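# Put phone on comic book, laptop on stand

## Task

Set the phone lying flat with all of it resting on the comic book, and place the laptop, shut, on the laptop stand with its top face upward and one of its long edges resting against the stand's lips; at the end the robot must be in contact with neither the phone nor the laptop.

## Robot and tools

Robot: two arms, left_arm and right_arm, each with a two-finger gripper. The scene frame has its origin at table-top height, midway between the nominal arm bases, with +z up, +x out over the table, and left_arm on the +y side. Image left and right do not match these arm names. Calibrated bases: left_arm at (+0.031, +0.243, 0) m, yaw quat_wxyz (+1.000, 0, 0, +0.014); right_arm at (-0.029, -0.309, 0) m, quat_wxyz (+1.000, 0, 0, +0.003). A camera stand is fixed to the floor behind the arms. Cameras: cam_head_left and cam_head_right, both 896x504.

Gripper axes: fingers extend along the gripper's +z and close along its y. end_effector_position is the point between the pads, roughly 1 cm inside the tips. Reported positions and quaternions are in the scene frame and may be off by a few cm, more at long reach.

execute_actions(actions, cameras): actions is a list of actions; each action is a list of up to 15 rows, one row per 1/30 s step; a short action repeats its final row to fill 15 steps (0.5 s). Every row holds 14 numbers in [-1, 1]: dx, dy, dz, rx, ry, rz, opening for left_arm, then those 7 for right_arm, always all 14. The first six per arm are an offset, not a pose: measured along scene-frame axes from that arm's Hand target as it stood when the action began (every row counts from that same start, not from the prior row). Scale: 1.0 = 0.6 m for dx/dy/dz and 180 degrees for the rotation vector rx, ry, rz, which turns about the Hand target's position. A translation longer than 1.0 may be shortened. Repeating an offset in a later action moves further. Six zeros re-command the current Hand target. opening is absolute: +1 fully open (0.094 m), -1 closed; a value always sets the gripper, so resend the current opening to keep it. Images come back only for an empty actions list or when cameras names them (["all"] for every camera). An empty list also reports scene number and otherwise omitted lines.

move(target, speed, blend, opening_speed, grip_force, blocking, cameras): drives both grippers on straight paths. target is one 14-number row (same layout, scale and offset meaning as above, counted from the Hand targets) or a list of up to 15 rows, each counted from those same starting Hand targets, not from the previous row. speed: m/s per arm path, 0.002 to 4.3, default 0.25 (turns up to twice that in rad/s); one number or one per target. blend: metres for corner rounding in a list; 0 stops at each point. opening_speed: rate on the -1..+1 scale per second, at least 0.2; use it for gentle closing. grip_force: newtons per pad, 10 to 50 (50 = full), one value or one per arm; persists; lower values close slowly. blocking=false returns after about 0.5 s while the move keeps running. A move lasts at most 10 s of path and does not avoid obstacles or the other arm. The result adds a move: line: done (within 10 mm and 2 degrees), off_target, moving, held, fault, plus limits such as paced (pose clipped) or held (steps withheld).

wait(seconds 0 to 10, cameras) lets time pass holding commands; stop(cameras) brakes a running move; zoom_image(camera, region [x0,y0,x1,y1], at most 504x504 px) enlarges part of the newest image of cam_head_left or cam_head_right; finished_scene(scene 1 or 2) ends the scene irreversibly.

Result lines: Hand target is the last commanded pose after clipping; next offsets start there. The gripper often rests a few cm short because of friction and weight, not contact; the next command re-requests it, and a remaining gap can be sent as an extra offset. Commanded orientation is limited to 40 degrees from the measured one per step. grip_measured is the finger opening on the command scale (can read about 2.5 mm wide when empty, or about 3 mm narrow on a squeezed hard part). grip_effort_nm is gripper motor effort (negative = closing), not pad force. Joint torques include gravity and have offsets; Joint velocities may read within noise. Tool commands lists current commands. Joint ranges (rad): waist ±2.880, shoulder 0 to 3.142, elbow 0 to 3.019, wrist pitch -1.693 to 1.571, wrist yaw ±1.571, wrist roll ±2.094.

Avoid: dropping things or letting them leave the table; releasing moving parts; fast or hard contact with the table, stand or heavy items; pushing targets deep past a contact; any collision or squeeze between the two arms (grippers can still meet despite the clearance check); paths passing near an arm's own base; long stretched or straining holds that heat motors (MOTOR HOT at 85 °C, fault and arm collapse at 100 °C). To release a push, command the target back beyond the gripper. To let go, command an opening well above grip_measured. Loose objects can occasionally get nudged by outside pushes, so check positions before finishing, with both grippers clear of phone and laptop.

Each tool is called after ">>>" as a command line: name --argument value for each argument, lists and objects as JSON in quotes; but a table of rows of numbers goes row by row, as --pt "numbers of a row", without its own name.

## Session

>>> execute_actions --actions '[]'

Scene clock: 0.00 s.
left_arm: end_effector_position=(+0.5763, +0.0326, +0.2204) grip_measured=+1.000 grip_effort_nm=n/a end_effector_quat_wxyz=(+0.373, -0.189, +0.872, +0.255) | right_arm: end_effector_position=(+0.2774, -0.6662, +0.2410) grip_measured=+1.000 grip_effort_nm=n/a end_effector_quat_wxyz=(+0.133, +0.606, +0.784, +0.005)
Joint positions: left_arm=[-0.635 1.765 1.519 -1.122 -0.923 -0.933 0.094] | right_arm=[-0.891 1.406 1.314 -1.221 -0.069 0.44 0.094]
Joint velocities: within noise
Joint torques (N m): no reading
Motor temperatures (°C): left_arm=[22 26 33 24 28 24 28] | right_arm=[26 34 34 25 25 23 26]
Heat: left arm: hottest elbow 33 °C; right arm: hottest shoulder 34 °C.
Hand target: left_arm +0.5824, +0.0285, +0.2385; +0.386, -0.198, +0.868, +0.242 | right_arm +0.2821, -0.6719, +0.2485; +0.142, +0.605, +0.783, +0.003
Tool commands: left_gripper/opening=+1.0 right_gripper/opening=+1.0

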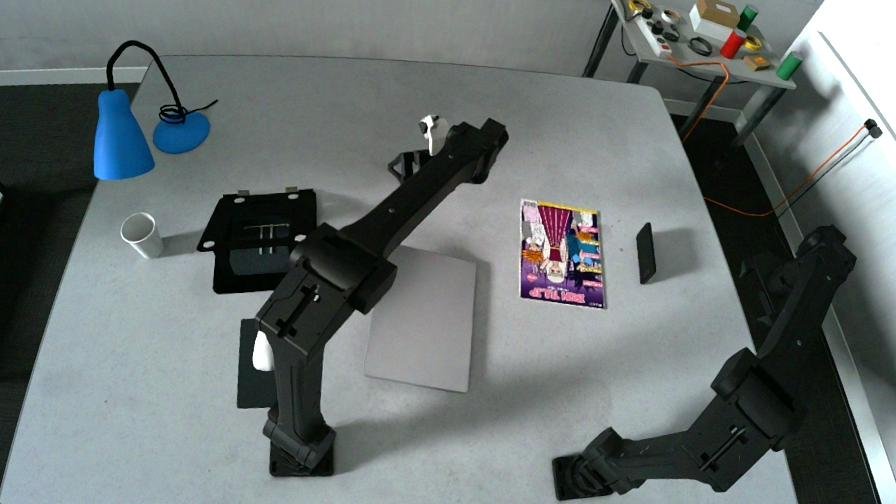

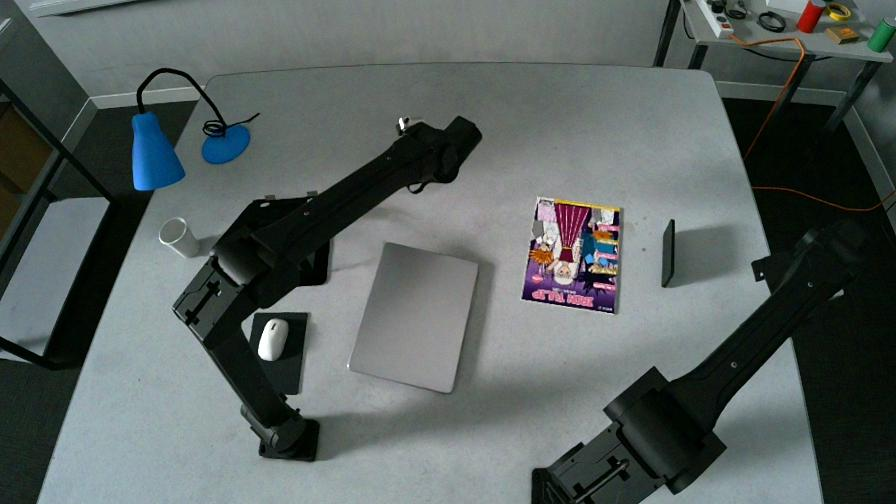

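>>> zoom_image --camera "cam_head_left" --region '[500, 180, 700, 320]'

>>> zoom_image --camera "cam_head_right" --region '[510, 180, 710, 320]'

>>> zoom_image --camera "cam_head_left" --region '[180, 150, 500, 420]'

>>> zoom_image --camera "cam_head_right" --region '[180, 150, 500, 420]'

Scaled by 2.520.

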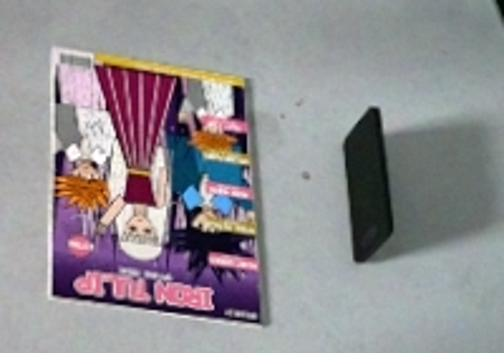

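Scaled by 2.520.

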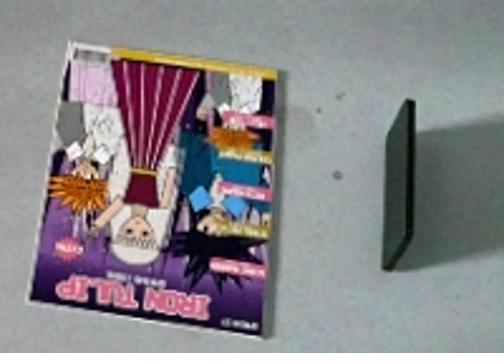

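Scaled by 1.575.

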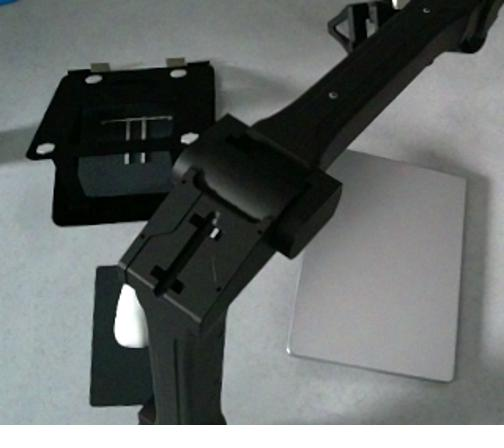

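Scaled by 1.575.

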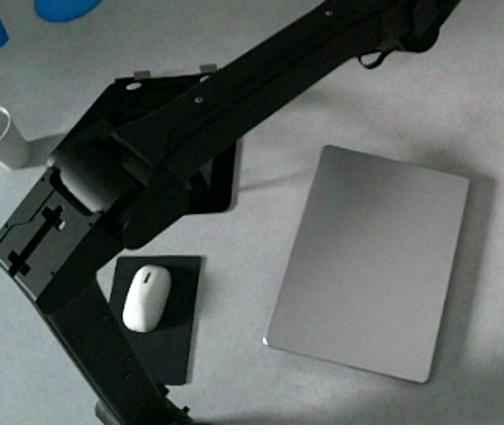

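>>> move --target '[-0.554,0.369,0.05,-0.161,0.257,-0.132,-1,0.313,0.286,-0.164,0.0088,0.095,0.344,-0.1]' --speed 0.22 --grip_force '[45,20]' --cameras '["cam_head_left","cam_head_right"]'

Scene clock: 67.10 s.
left_arm: end_effector_position=(+0.2557, +0.2471, +0.2694) grip_measured=-0.978 grip_effort_nm=-0.91 end_effector_quat_wxyz=(+0.012, +0.002, +1.000, +0.002) | right_arm: end_effector_position=(+0.4513, -0.4965, +0.1445) grip_measured=-0.099 grip_effort_nm=-0.08 end_effector_quat_wxyz=(-0.007, +0.121, +0.993, +0.002)
Joint positions: left_arm=[-0.009 0.901 1.026 -1.672 -0.003 0.024 0.001] | right_arm=[-0.376 1.735 1.468 -1.32 -0.001 -0.129 0.042]
Joint torques (N m): left_arm=[-0.03 -5.13 9.29 0.02 0.05 0.13] | right_arm=[1.03 -17.2 12.59 -0.23 0.09 0.08]
Motor temperatures (°C): left_arm=[22 30 38 24 28 23 27] | right_arm=[26 35 41 25 24 23 26]
Heat: left arm: hottest elbow 38 °C; right arm: hottest elbow 41 °C.
Hand target: left_arm +0.2499, +0.2499, +0.2684; +0.000, +0.000, +1.000, +0.000 | right_arm +0.4698, -0.5003, +0.1500; +0.000, +0.114, +0.994, +0.000
Off the commanded pose: left_arm 0.006 m, 1 deg | right_arm 0.020 m, 1 deg.
joint sent to its limit (left arm) — joint 4 (wrist pitch), lower limit. The joint targets still meet the commanded pose.
grip_force (N): 45, 20
move: off_target (right_arm)

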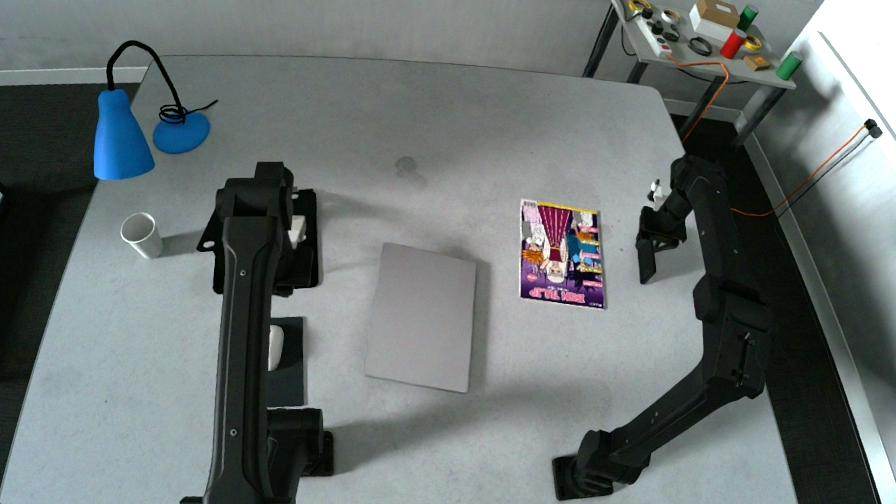

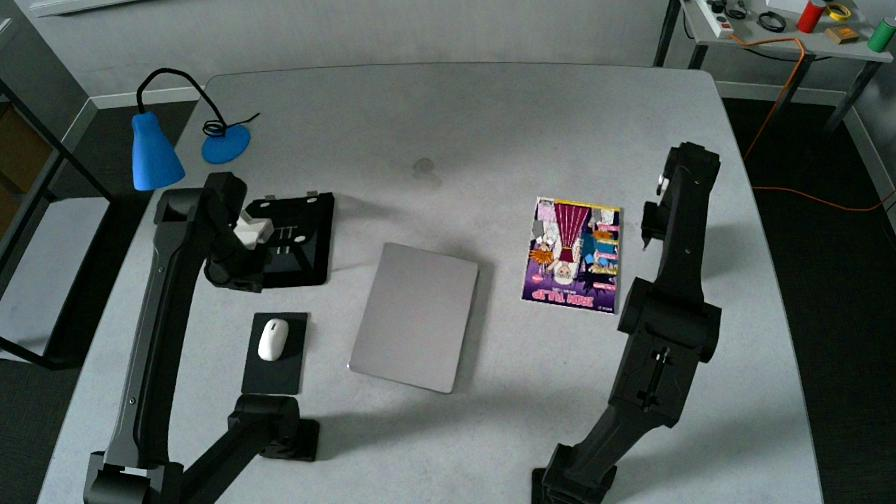

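>>> zoom_image --camera "cam_head_left" --region '[600, 170, 720, 310]'

>>> zoom_image --camera "cam_head_right" --region '[610, 170, 730, 310]'

Scaled by 3.600.

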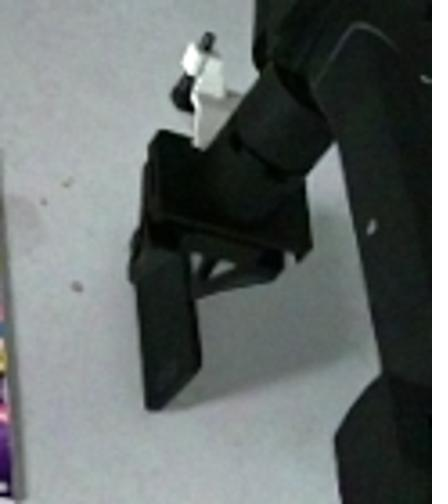

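Scaled by 3.600.

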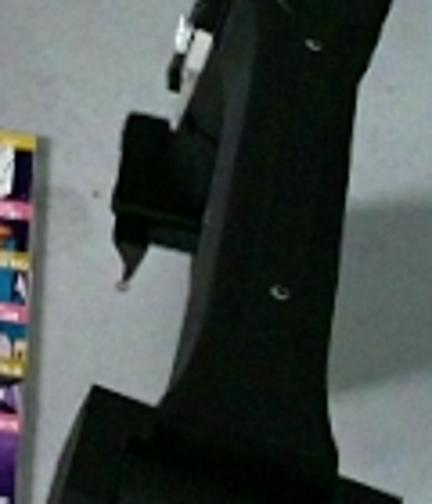

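>>> move --target '[0,0,0,0,0,0,-1,0.06,-0.075,0,0,0,0,0.1]' --speed 0.15 --cameras '["cam_head_left","cam_head_right"]'

>>> zoom_image --camera "cam_head_left" --region '[600, 170, 720, 310]'

>>> zoom_image --camera "cam_head_right" --region '[610, 170, 730, 310]'

Scene clock: 87.90 s.
left_arm: end_effector_position=(+0.2557, +0.2471, +0.2694) grip_measured=-0.978 grip_effort_nm=-0.91 end_effector_quat_wxyz=(+0.012, +0.002, +1.000, +0.002) | right_arm: end_effector_position=(+0.4912, -0.5349, +0.1472) grip_measured=+0.099 grip_effort_nm=0.07 end_effector_quat_wxyz=(-0.006, +0.114, +0.993, +0.002)
Joint positions: left_arm=[-0.009 0.901 1.026 -1.672 -0.003 0.024 0.001] | right_arm=[-0.414 1.863 1.657 -1.377 0 -0.179 0.052]
Joint torques (N m): left_arm=[-0.09 -5.07 9.28 -0.02 0.03 0.1] | right_arm=[0.09 -19.43 12.74 -0.06 0.05 0.08]
Motor temperatures (°C): left_arm=[22 28 38 24 28 23 28] | right_arm=[26 36 47 25 24 23 25]
Heat: left arm: hottest elbow 38 °C; right arm: hottest elbow 47 °C.
Hand target: left_arm +0.2499, +0.2499, +0.2684; +0.000, +0.000, +1.000, +0.000 | right_arm +0.5058, -0.5454, +0.1501; +0.000, +0.114, +0.994, +0.000
Off the commanded pose: left_arm 0.006 m, 1 deg | right_arm 0.018 m, 1 deg.
joint sent to its limit (left arm) — joint 4 (wrist pitch), lower limit. The joint targets still meet the commanded pose.
grip_force (N): 45, 20
move: off_target (right_arm)

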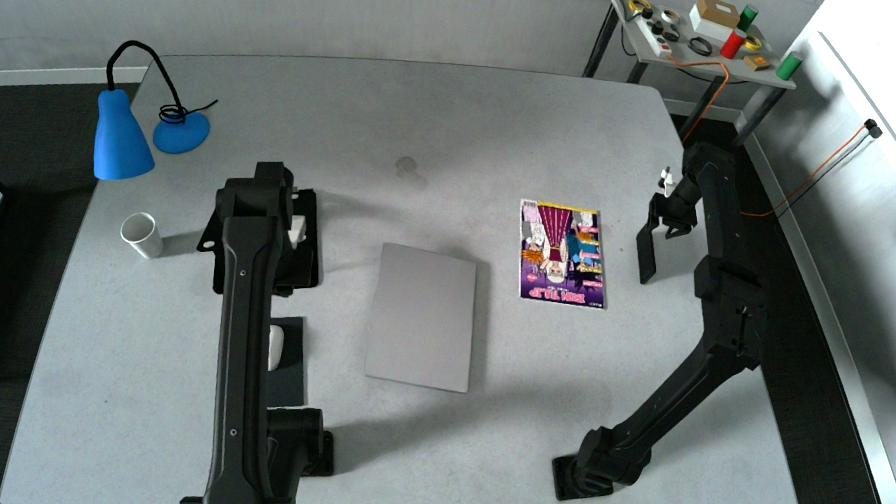

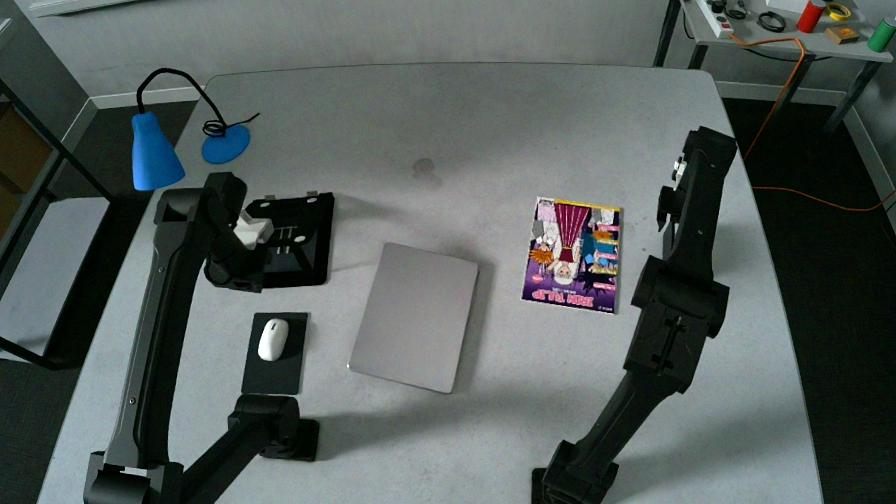

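Scaled by 3.600.

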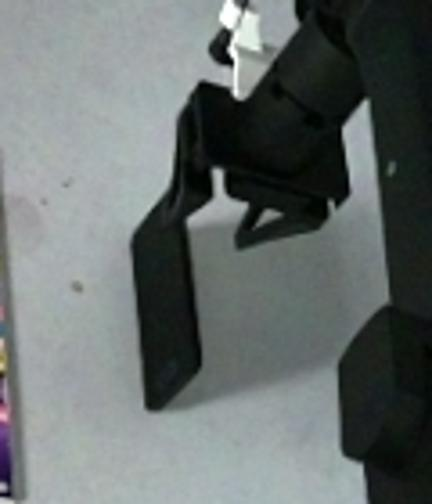

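Scaled by 3.600.

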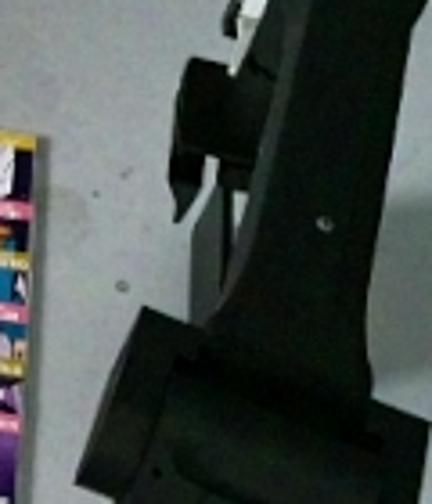

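>>> move --target '[0,0,0,0,0,0,-1,0,-0.037,-0.075,0,0,0,0.2]' --speed 0.12 --cameras '["cam_head_left","cam_head_right"]'

>>> zoom_image --camera "cam_head_left" --region '[600, 170, 720, 310]'

>>> zoom_image --camera "cam_head_right" --region '[610, 170, 730, 310]'

Scene clock: 95.70 s.
left_arm: end_effector_position=(+0.2557, +0.2471, +0.2694) grip_measured=-0.978 grip_effort_nm=-0.91 end_effector_quat_wxyz=(+0.012, +0.002, +1.000, +0.002) | right_arm: end_effector_position=(+0.4995, -0.5587, +0.1154) grip_measured=+0.199 grip_effort_nm=0.07 end_effector_quat_wxyz=(+0.000, +0.114, +0.994, +0.000)
Joint positions: left_arm=[-0.009 0.901 1.026 -1.672 -0.003 0.024 0.001] | right_arm=[-0.445 1.921 1.657 -1.307 0 -0.213 0.056]
Joint torques (N m): left_arm=[-0.62 -5.36 9.29 -0.02 0.1 0.11] | right_arm=[-0.03 -21.01 9.88 0.51 0.05 0.14]
Heat: left arm: hottest elbow 38 °C; right arm: hottest elbow 47 °C.
Hand target: left_arm +0.2499, +0.2499, +0.2684; +0.000, +0.000, +1.000, +0.000 | right_arm +0.5058, -0.5676, +0.1050; +0.000, +0.114, +0.994, +0.000
Off the commanded pose: left_arm 0.006 m, 1 deg | right_arm 0.015 m, 0 deg.
joint sent to its limit (left arm) — joint 4 (wrist pitch), lower limit. The joint targets still meet the commanded pose.
grip_force (N): 45, 20
move: off_target (right_arm)

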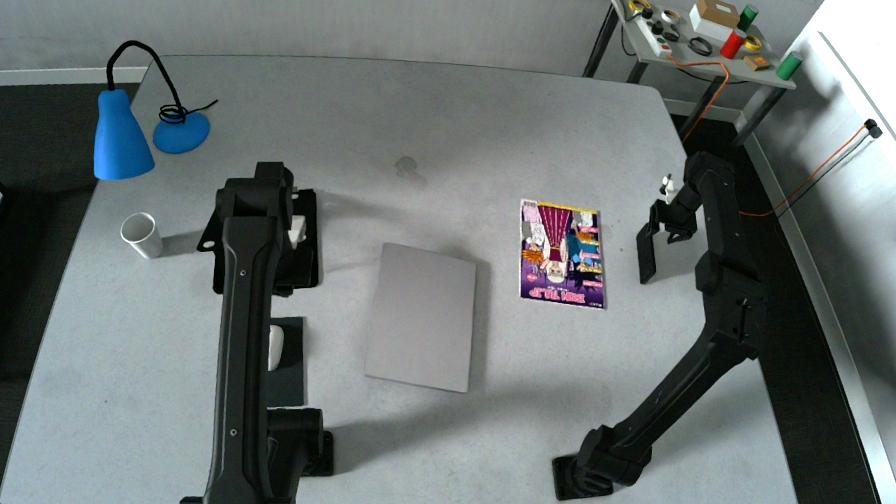

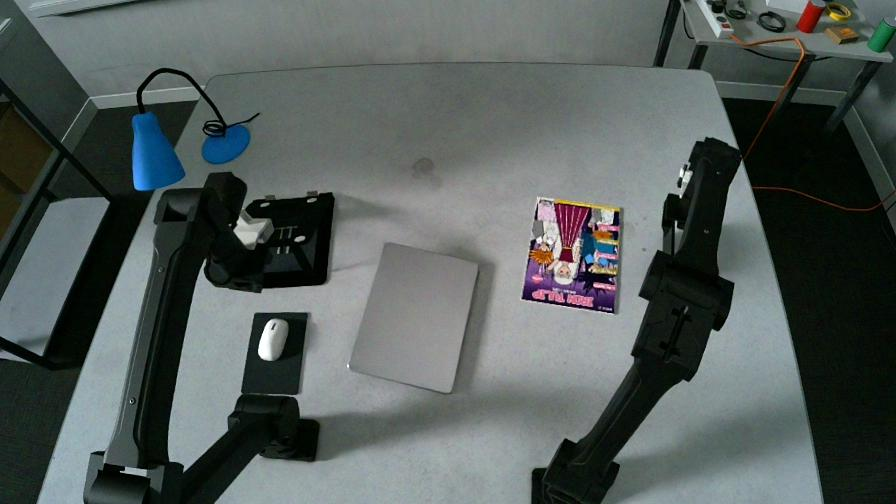

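Scaled by 3.600.

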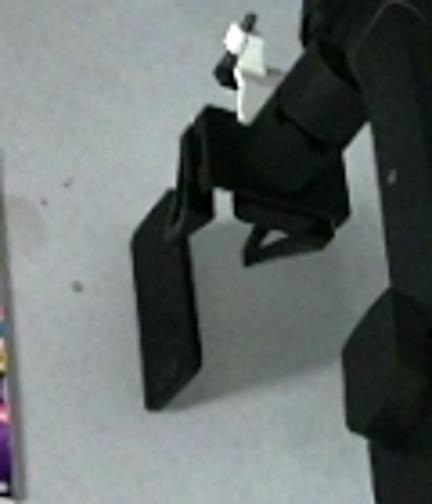

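Scaled by 3.600.

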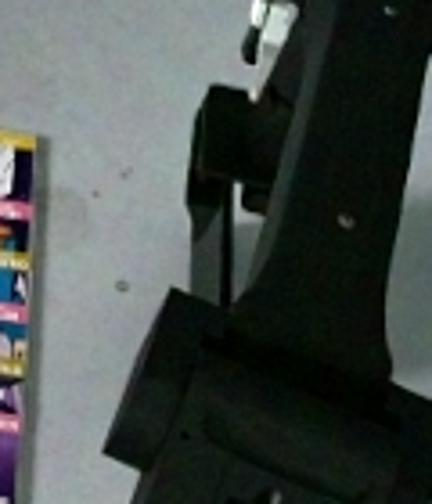

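>>> move --target '[0,0,0,0,0,0,-1,0,0,-0.09,0,0,0,0.2]' --speed 0.08 --cameras '["cam_head_left","cam_head_right"]'

>>> zoom_image --camera "cam_head_left" --region '[600, 170, 720, 310]'

>>> zoom_image --camera "cam_head_right" --region '[610, 170, 730, 310]'

Scene clock: 100.97 s.
left_arm: end_effector_position=(+0.2557, +0.2471, +0.2694) grip_measured=-0.978 grip_effort_nm=-0.91 end_effector_quat_wxyz=(+0.012, +0.002, +1.000, +0.002) | right_arm: end_effector_position=(+0.5104, -0.5638, +0.0730) grip_measured=+0.199 grip_effort_nm=0.07 end_effector_quat_wxyz=(+0.014, +0.113, +0.993, -0.005)
Joint positions: left_arm=[-0.009 0.901 1.026 -1.672 -0.003 0.024 0.001] | right_arm=[-0.445 1.967 1.612 -1.186 0 -0.213 0.056]
Joint torques (N m): left_arm=[-0.09 -4.48 9.24 0.02 0.09 0.16] | right_arm=[-0.15 -21.13 7.51 0.57 0.04 0.09]
Heat: left arm: hottest elbow 38 °C; right arm: hottest elbow 46 °C.
Hand target: left_arm +0.2499, +0.2499, +0.2684; +0.000, +0.000, +1.000, +0.000 | right_arm +0.5058, -0.5676, +0.0510; +0.000, +0.114, +0.994, +0.000
Off the commanded pose: left_arm 0.006 m, 1 deg | right_arm 0.023 m, 2 deg.
joint sent to its limit (left arm) — joint 4 (wrist pitch), lower limit. The joint targets still meet the commanded pose.
grip_force (N): 45, 20
move: off_target (right_arm)

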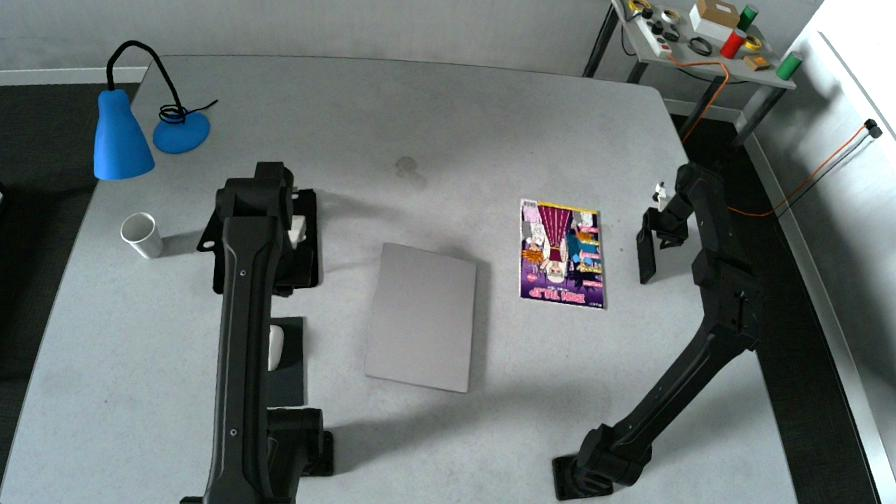

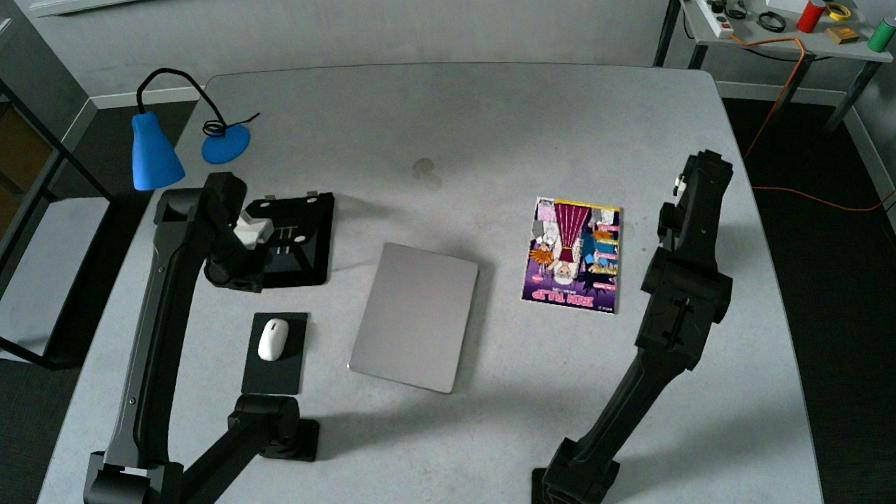

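Scaled by 3.600.

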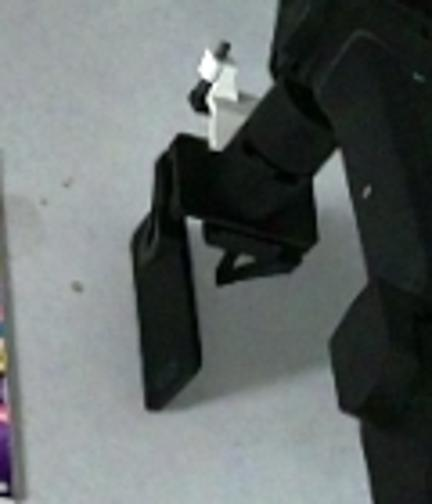

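Scaled by 3.600.

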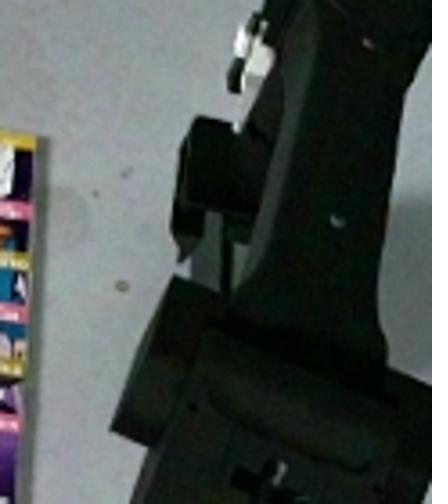

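>>> move --target '[0,0,0,0,0,0,-1,0,0,-0.033,0,0,0,0.2]' --speed 0.06

>>> move --target '[0,0,0,0,0,0,-1,0,0,0,0,0,0,-0.55]' --opening_speed 0.4 --cameras '["cam_head_left","cam_head_right"]'

>>> zoom_image --camera "cam_head_left" --region '[600, 170, 720, 310]'

>>> zoom_image --camera "cam_head_right" --region '[610, 170, 730, 310]'

Scene clock: 106.37 s.
left_arm: end_effector_position=(+0.2557, +0.2471, +0.2694) grip_measured=-0.978 grip_effort_nm=-0.91 end_effector_quat_wxyz=(+0.012, +0.002, +1.000, +0.002) | right_arm: end_effector_position=(+0.5121, -0.5646, +0.0568) grip_measured=+0.199 grip_effort_nm=0.07 end_effector_quat_wxyz=(+0.017, +0.113, +0.993, -0.006)
Joint positions: left_arm=[-0.009 0.901 1.026 -1.672 -0.003 0.024 0.001] | right_arm=[-0.445 1.984 1.593 -1.144 0 -0.213 0.056]
Joint torques (N m): left_arm=[-0.44 -5.6 9.21 0.14 0.09 0.13] | right_arm=[0.03 -20.6 7.2 0.68 0.04 0.08]
Heat: left arm: hottest elbow 38 °C; right arm: hottest elbow 45 °C.
Hand target: left_arm +0.2499, +0.2499, +0.2684; +0.000, +0.000, +1.000, +0.000 | right_arm +0.5058, -0.5676, +0.0313; +0.000, +0.114, +0.994, +0.000
Off the commanded pose: left_arm 0.006 m, 1 deg | right_arm 0.027 m, 2 deg.
joint sent to its limit (left arm) — joint 4 (wrist pitch), lower limit. The joint targets still meet the commanded pose.
grip_force (N): 45, 20
move: off_target (right_arm)

Scene clock: 109.33 s.
left_arm: end_effector_position=(+0.2557, +0.2471, +0.2694) grip_measured=-0.978 grip_effort_nm=-0.91 end_effector_quat_wxyz=(+0.012, +0.002, +1.000, +0.002) | right_arm: end_effector_position=(+0.5122, -0.5647, +0.0568) grip_measured=-0.549 grip_effort_nm=-0.08 end_effector_quat_wxyz=(+0.017, +0.113, +0.993, -0.006)
Joint positions: left_arm=[-0.009 0.901 1.026 -1.672 -0.003 0.024 0.001] | right_arm=[-0.445 1.984 1.593 -1.143 0 -0.213 0.021]
Joint torques (N m): left_arm=[-0.21 -5.3 9.29 0.09 0.11 0.12] | right_arm=[-0.03 -20.66 7.2 0.58 0.04 0.09]
Heat: left arm: hottest elbow 38 °C; right arm: hottest elbow 45 °C.
Hand target: left_arm +0.2499, +0.2499, +0.2684; +0.000, +0.000, +1.000, +0.000 | right_arm +0.5058, -0.5675, +0.0313; +0.000, +0.114, +0.994, +0.000
Off the commanded pose: left_arm 0.006 m, 1 deg | right_arm 0.026 m, 2 deg.
joint sent to its limit (left arm) — joint 4 (wrist pitch), lower limit. The joint targets still meet the commanded pose.
grip_force (N): 45, 20
move: off_target (right_arm)

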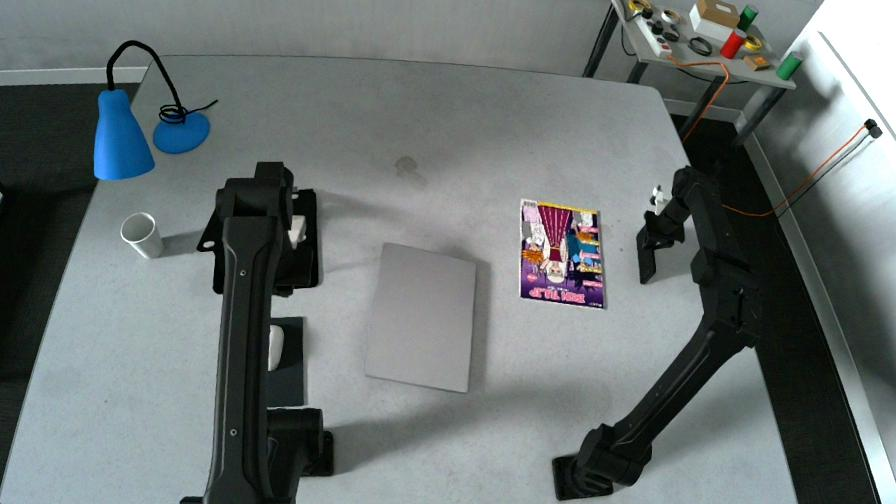

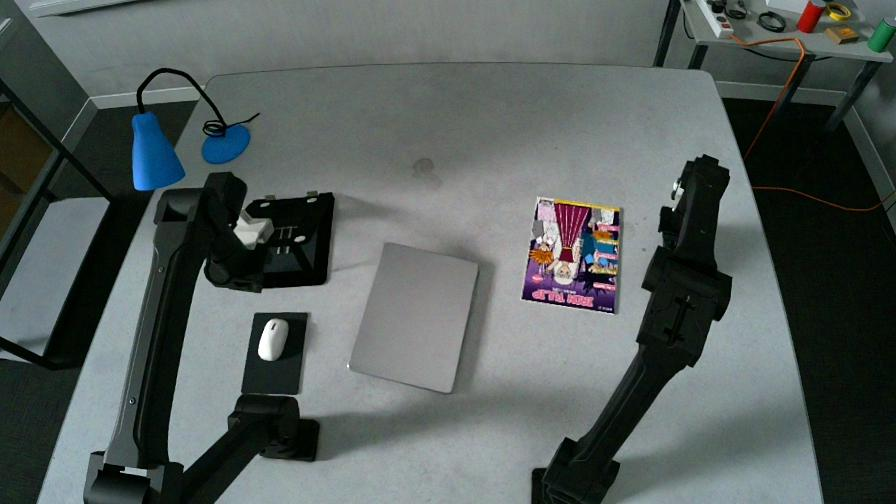

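Scaled by 3.600.

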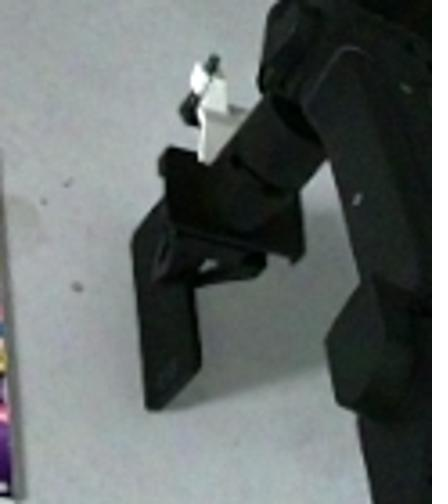

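Scaled by 3.600.

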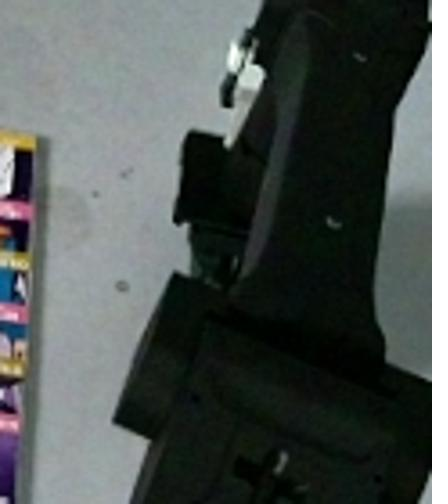

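>>> move --target '[0,0,0,0,0,0,-1,0,0,0,0,0,0,-0.95]' --opening_speed 0.25 --cameras '["cam_head_left"]'

>>> zoom_image --camera "cam_head_left" --region '[600, 170, 720, 310]'

Scene clock: 113.00 s.
left_arm: end_effector_position=(+0.2557, +0.2471, +0.2694) grip_measured=-0.978 grip_effort_nm=-0.91 end_effector_quat_wxyz=(+0.012, +0.002, +1.000, +0.002) | right_arm: end_effector_position=(+0.5122, -0.5646, +0.0568) grip_measured=-0.824 grip_effort_nm=-0.48 end_effector_quat_wxyz=(+0.017, +0.113, +0.993, -0.006)
Joint positions: left_arm=[-0.009 0.901 1.026 -1.672 -0.003 0.024 0.001] | right_arm=[-0.445 1.984 1.593 -1.143 0 -0.214 0.008]
Joint torques (N m): left_arm=[0.32 -5.89 9.25 0.16 0.04 0.08] | right_arm=[-0.15 -20.66 7.2 0.59 0.04 0.1]
Heat: left arm: hottest elbow 38 °C; right arm: hottest elbow 44 °C.
Hand target: left_arm +0.2499, +0.2499, +0.2684; +0.000, +0.000, +1.000, +0.000 | right_arm +0.5058, -0.5675, +0.0313; +0.000, +0.114, +0.994, +0.000
Off the commanded pose: left_arm 0.006 m, 1 deg | right_arm 0.026 m, 2 deg.
joint sent to its limit (left arm) — joint 4 (wrist pitch), lower limit. The joint targets still meet the commanded pose.
grip_force (N): 45, 20
move: off_target (right_arm)
Images, in order (width x height): cam_head_left 896x504.

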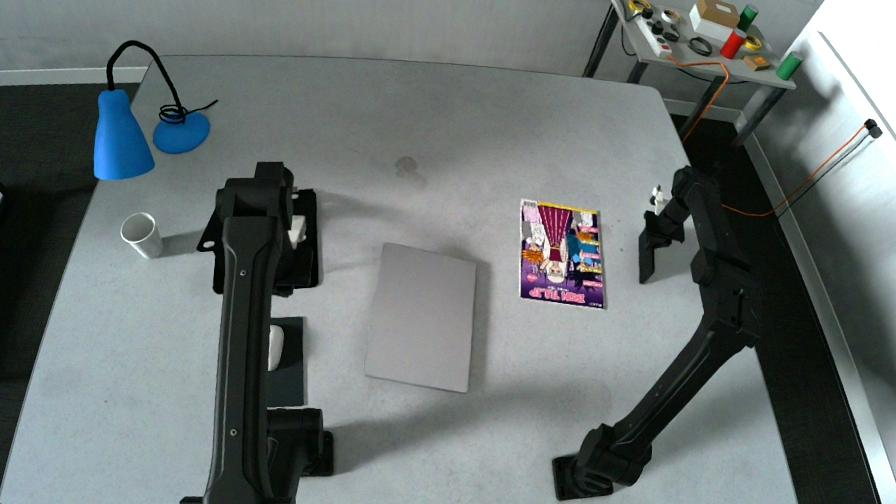

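Scaled by 3.600.

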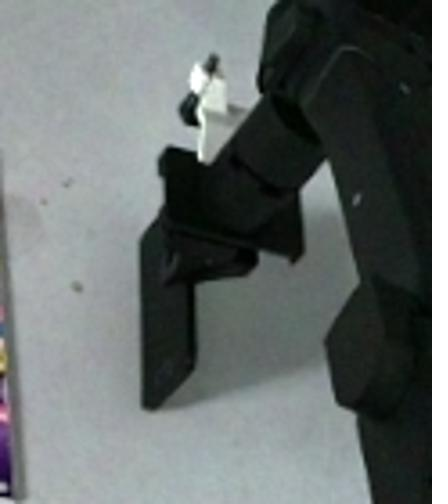

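>>> move --pt "0 0 0 0 0 0 -1 -0.01 0.01 0.2 0 0 0 -0.95" --pt "0 0 0 0 0 0 -1 0.04 0.3 0.22 0.164 -0.029 0 -0.95" --speed 0.15 --blend 0.02 --cameras '["cam_head_left","cam_head_right"]'

Scene clock: 120.90 s.
left_arm: end_effector_position=(+0.2557, +0.2471, +0.2694) grip_measured=-0.978 grip_effort_nm=-0.91 end_effector_quat_wxyz=(+0.012, +0.002, +1.000, +0.002) | right_arm: end_effector_position=(+0.5272, -0.3927, +0.1476) grip_measured=-0.824 grip_effort_nm=-0.48 end_effector_quat_wxyz=(-0.001, +0.114, +0.959, +0.259)
Joint positions: left_arm=[-0.009 0.901 1.026 -1.672 -0.003 0.024 0.001] | right_arm=[-0.306 1.903 1.653 -1.426 -0.513 -0.092 0.008]
Joint torques (N m): left_arm=[-0.15 -4.72 9.13 0.01 0.07 0.12] | right_arm=[1.2 -24.88 8.44 0.21 -0.49 0.2]
Heat: left arm: hottest elbow 38 °C; right arm: hottest elbow 44 °C.
Hand target: left_arm +0.2499, +0.2499, +0.2684; +0.000, +0.000, +1.000, +0.000 | right_arm +0.5298, -0.3876, +0.1634; +0.016, +0.110, +0.960, +0.258
Off the commanded pose: left_arm 0.006 m, 1 deg | right_arm 0.017 m, 2 deg.
joint sent to its limit (left arm) — joint 4 (wrist pitch), lower limit. The joint targets still meet the commanded pose.
grip_force (N): 45, 20
move: off_target (right_arm)

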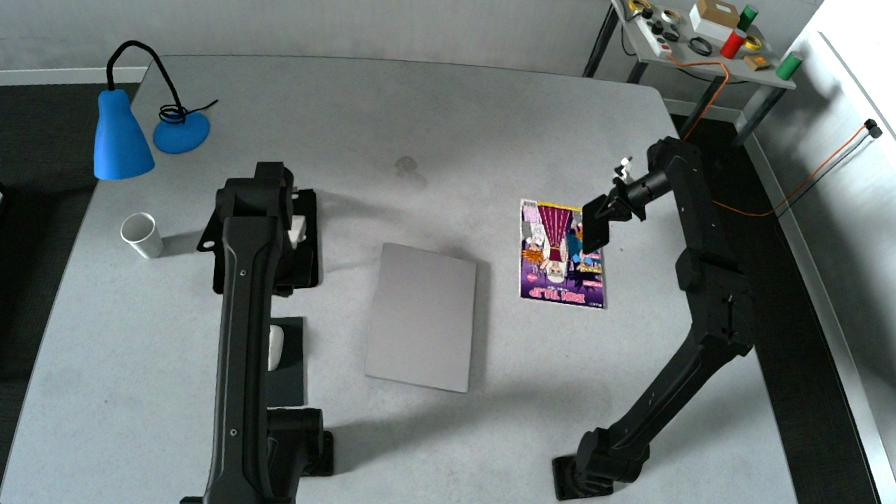

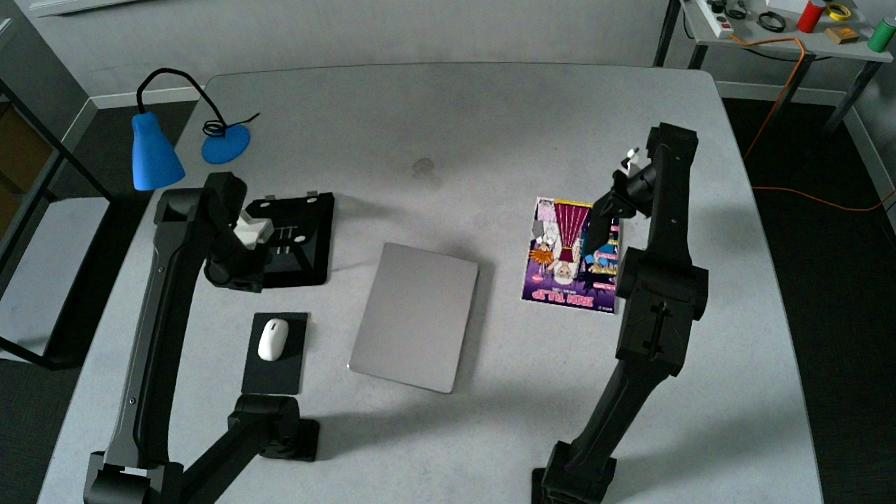

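>>> move --target '[0,0,0,0,0,0,-1,-0.015,0.05,-0.105,0.164,-0.029,0,-0.95]' --speed 0.12 --cameras '["cam_head_left","cam_head_right"]'

>>> zoom_image --camera "cam_head_left" --region '[500, 180, 680, 320]'

>>> zoom_image --camera "cam_head_right" --region '[510, 180, 690, 320]'

Scene clock: 128.13 s.
left_arm: end_effector_position=(+0.2557, +0.2471, +0.2694) grip_measured=-0.978 grip_effort_nm=-0.91 end_effector_quat_wxyz=(+0.012, +0.002, +1.000, +0.002) | right_arm: end_effector_position=(+0.5242, -0.3524, +0.1124) grip_measured=-0.824 grip_effort_nm=-0.48 end_effector_quat_wxyz=(+0.040, +0.087, +0.865, +0.492)
Joint positions: left_arm=[-0.009 0.901 1.026 -1.672 -0.003 0.024 0.001] | right_arm=[-0.351 1.995 1.519 -1.364 -1.01 -0.295 0.008]
Joint torques (N m): left_arm=[-0.21 -5.48 9.32 0.05 0.09 0.09] | right_arm=[-0.38 -21.13 6.83 -0.46 -0.79 0.03]
Heat: left arm: hottest elbow 38 °C; right arm: hottest elbow 44 °C.
Hand target: left_arm +0.2499, +0.2499, +0.2684; +0.000, +0.000, +1.000, +0.000 | right_arm +0.5209, -0.3576, +0.1002; +0.030, +0.098, +0.861, +0.498
Off the commanded pose: left_arm 0.006 m, 1 deg | right_arm 0.014 m, 2 deg.
joint sent to its limit (left arm) — joint 4 (wrist pitch), lower limit. The joint targets still meet the commanded pose.
grip_force (N): 45, 20
move: off_target (right_arm)

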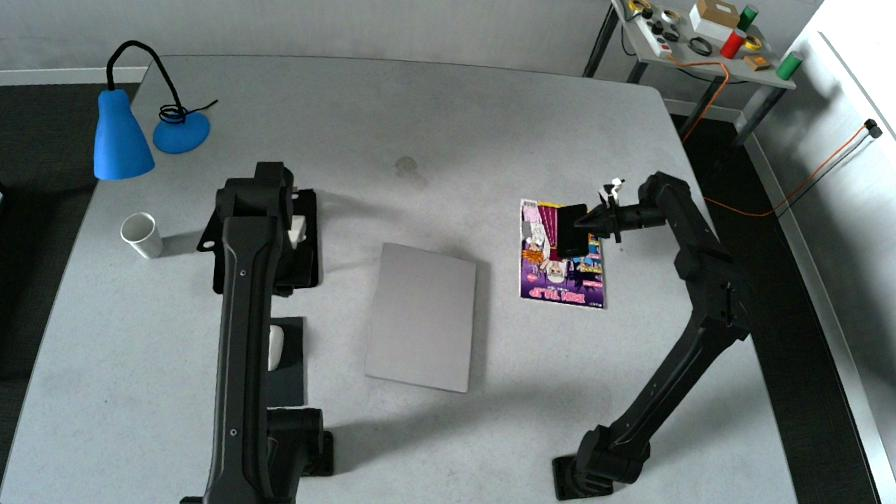

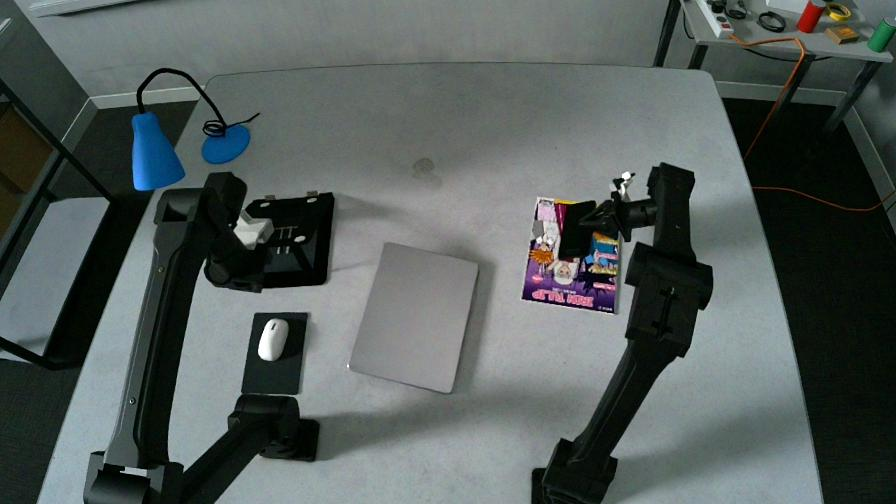

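Scaled by 2.800.

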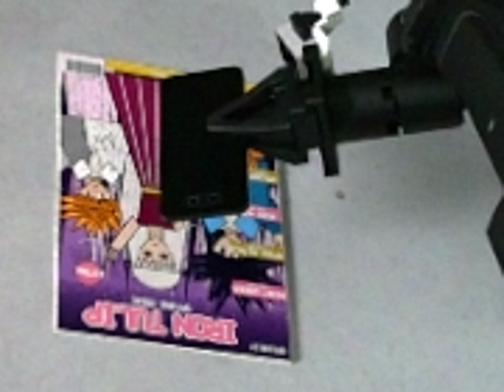

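Scaled by 2.800.

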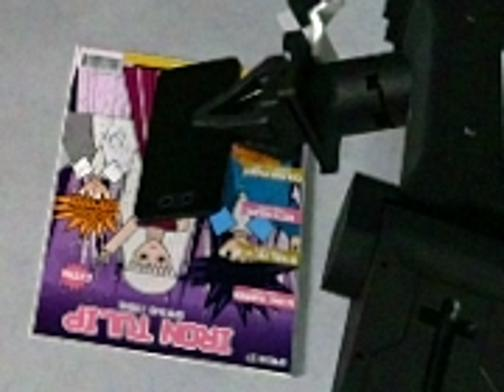

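>>> move --target '[0,0,0,0,0,0,-1,0,0,-0.115,0,0,0,-0.95]' --speed 0.08 --cameras '["cam_head_left"]'

>>> zoom_image --camera "cam_head_left" --region '[500, 180, 680, 320]'

Scene clock: 133.43 s.
left_arm: end_effector_position=(+0.2557, +0.2471, +0.2694) grip_measured=-0.978 grip_effort_nm=-0.91 end_effector_quat_wxyz=(+0.012, +0.002, +1.000, +0.002) | right_arm: end_effector_position=(+0.5240, -0.3522, +0.0442) grip_measured=-0.824 grip_effort_nm=-0.48 end_effector_quat_wxyz=(+0.034, +0.089, +0.864, +0.494)
Joint positions: left_arm=[-0.009 0.901 1.026 -1.672 -0.003 0.024 0.001] | right_arm=[-0.351 2.093 1.476 -1.237 -1.01 -0.297 0.008]
Joint torques (N m): left_arm=[-1.26 -5.83 9.18 -0.1 0.08 0.14] | right_arm=[-0.26 -20.6 6.16 -0.08 -0.77 0.05]
Heat: left arm: hottest elbow 38 °C; right arm: hottest elbow 43 °C.
Hand target: left_arm +0.2499, +0.2499, +0.2684; +0.000, +0.000, +1.000, +0.000 | right_arm +0.5209, -0.3575, +0.0313; +0.030, +0.098, +0.861, +0.498
Off the commanded pose: left_arm 0.006 m, 1 deg | right_arm 0.014 m, 1 deg.
joint sent to its limit (left arm) — joint 4 (wrist pitch), lower limit. The joint targets still meet the commanded pose.
grip_force (N): 45, 20
move: off_target (right_arm)
Images, in order (width x height): cam_head_left 896x504.

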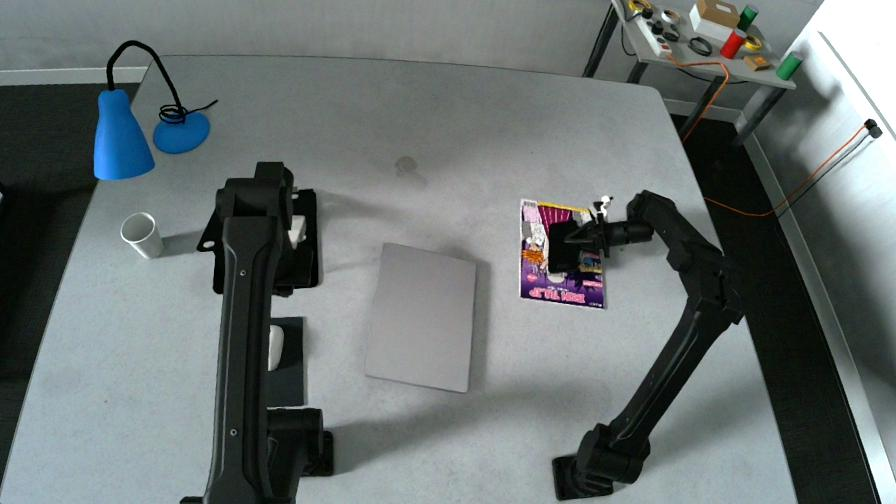

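Scaled by 2.800.

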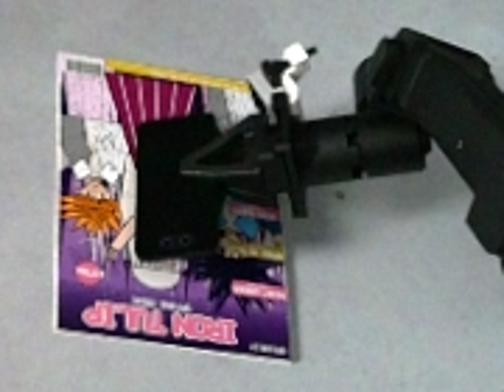

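>>> move --target '[0,0,0,0,0,0,-1,0,0,-0.027,0,0,0,-0.95]' --speed 0.05 --cameras '["cam_head_left"]'

>>> zoom_image --camera "cam_head_left" --region '[500, 180, 680, 320]'

Scene clock: 136.43 s.
left_arm: end_effector_position=(+0.2557, +0.2471, +0.2694) grip_measured=-0.978 grip_effort_nm=-0.91 end_effector_quat_wxyz=(+0.012, +0.002, +1.000, +0.002) | right_arm: end_effector_position=(+0.5283, -0.3530, +0.0411) grip_measured=-0.824 grip_effort_nm=-0.48 end_effector_quat_wxyz=(+0.047, +0.081, +0.864, +0.494)
Joint positions: left_arm=[-0.009 0.901 1.026 -1.672 -0.003 0.024 0.001] | right_arm=[-0.351 2.098 1.476 -1.208 -1.018 -0.304 0.008]
Joint torques (N m): left_arm=[-0.03 -5.6 9.36 -0.02 0.09 0.16] | right_arm=[-0.32 -19.9 5.65 0.14 -0.52 0.11]
Heat: left arm: hottest elbow 38 °C; right arm: hottest elbow 43 °C.
Hand target: left_arm +0.2499, +0.2499, +0.2684; +0.000, +0.000, +1.000, +0.000 | right_arm +0.5209, -0.3575, +0.0151; +0.030, +0.098, +0.861, +0.498
Off the commanded pose: left_arm 0.006 m, 1 deg | right_arm 0.027 m, 3 deg.
joint sent to its limit (left arm) — joint 4 (wrist pitch), lower limit. The joint targets still meet the commanded pose.
grip_force (N): 45, 20
move: off_target (right_arm)
Images, in order (width x height): cam_head_left 896x504.

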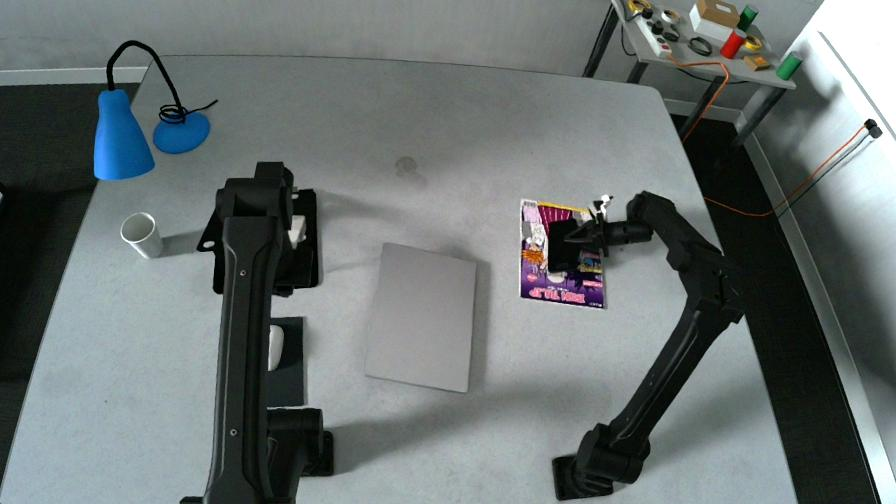

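Scaled by 2.800.

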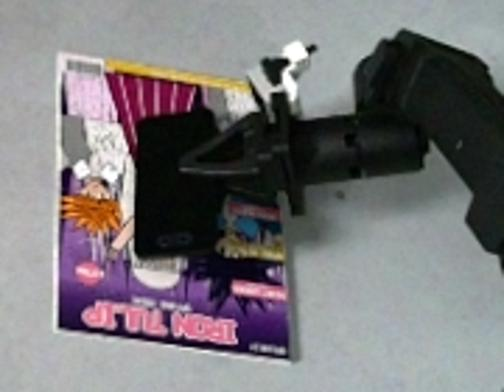

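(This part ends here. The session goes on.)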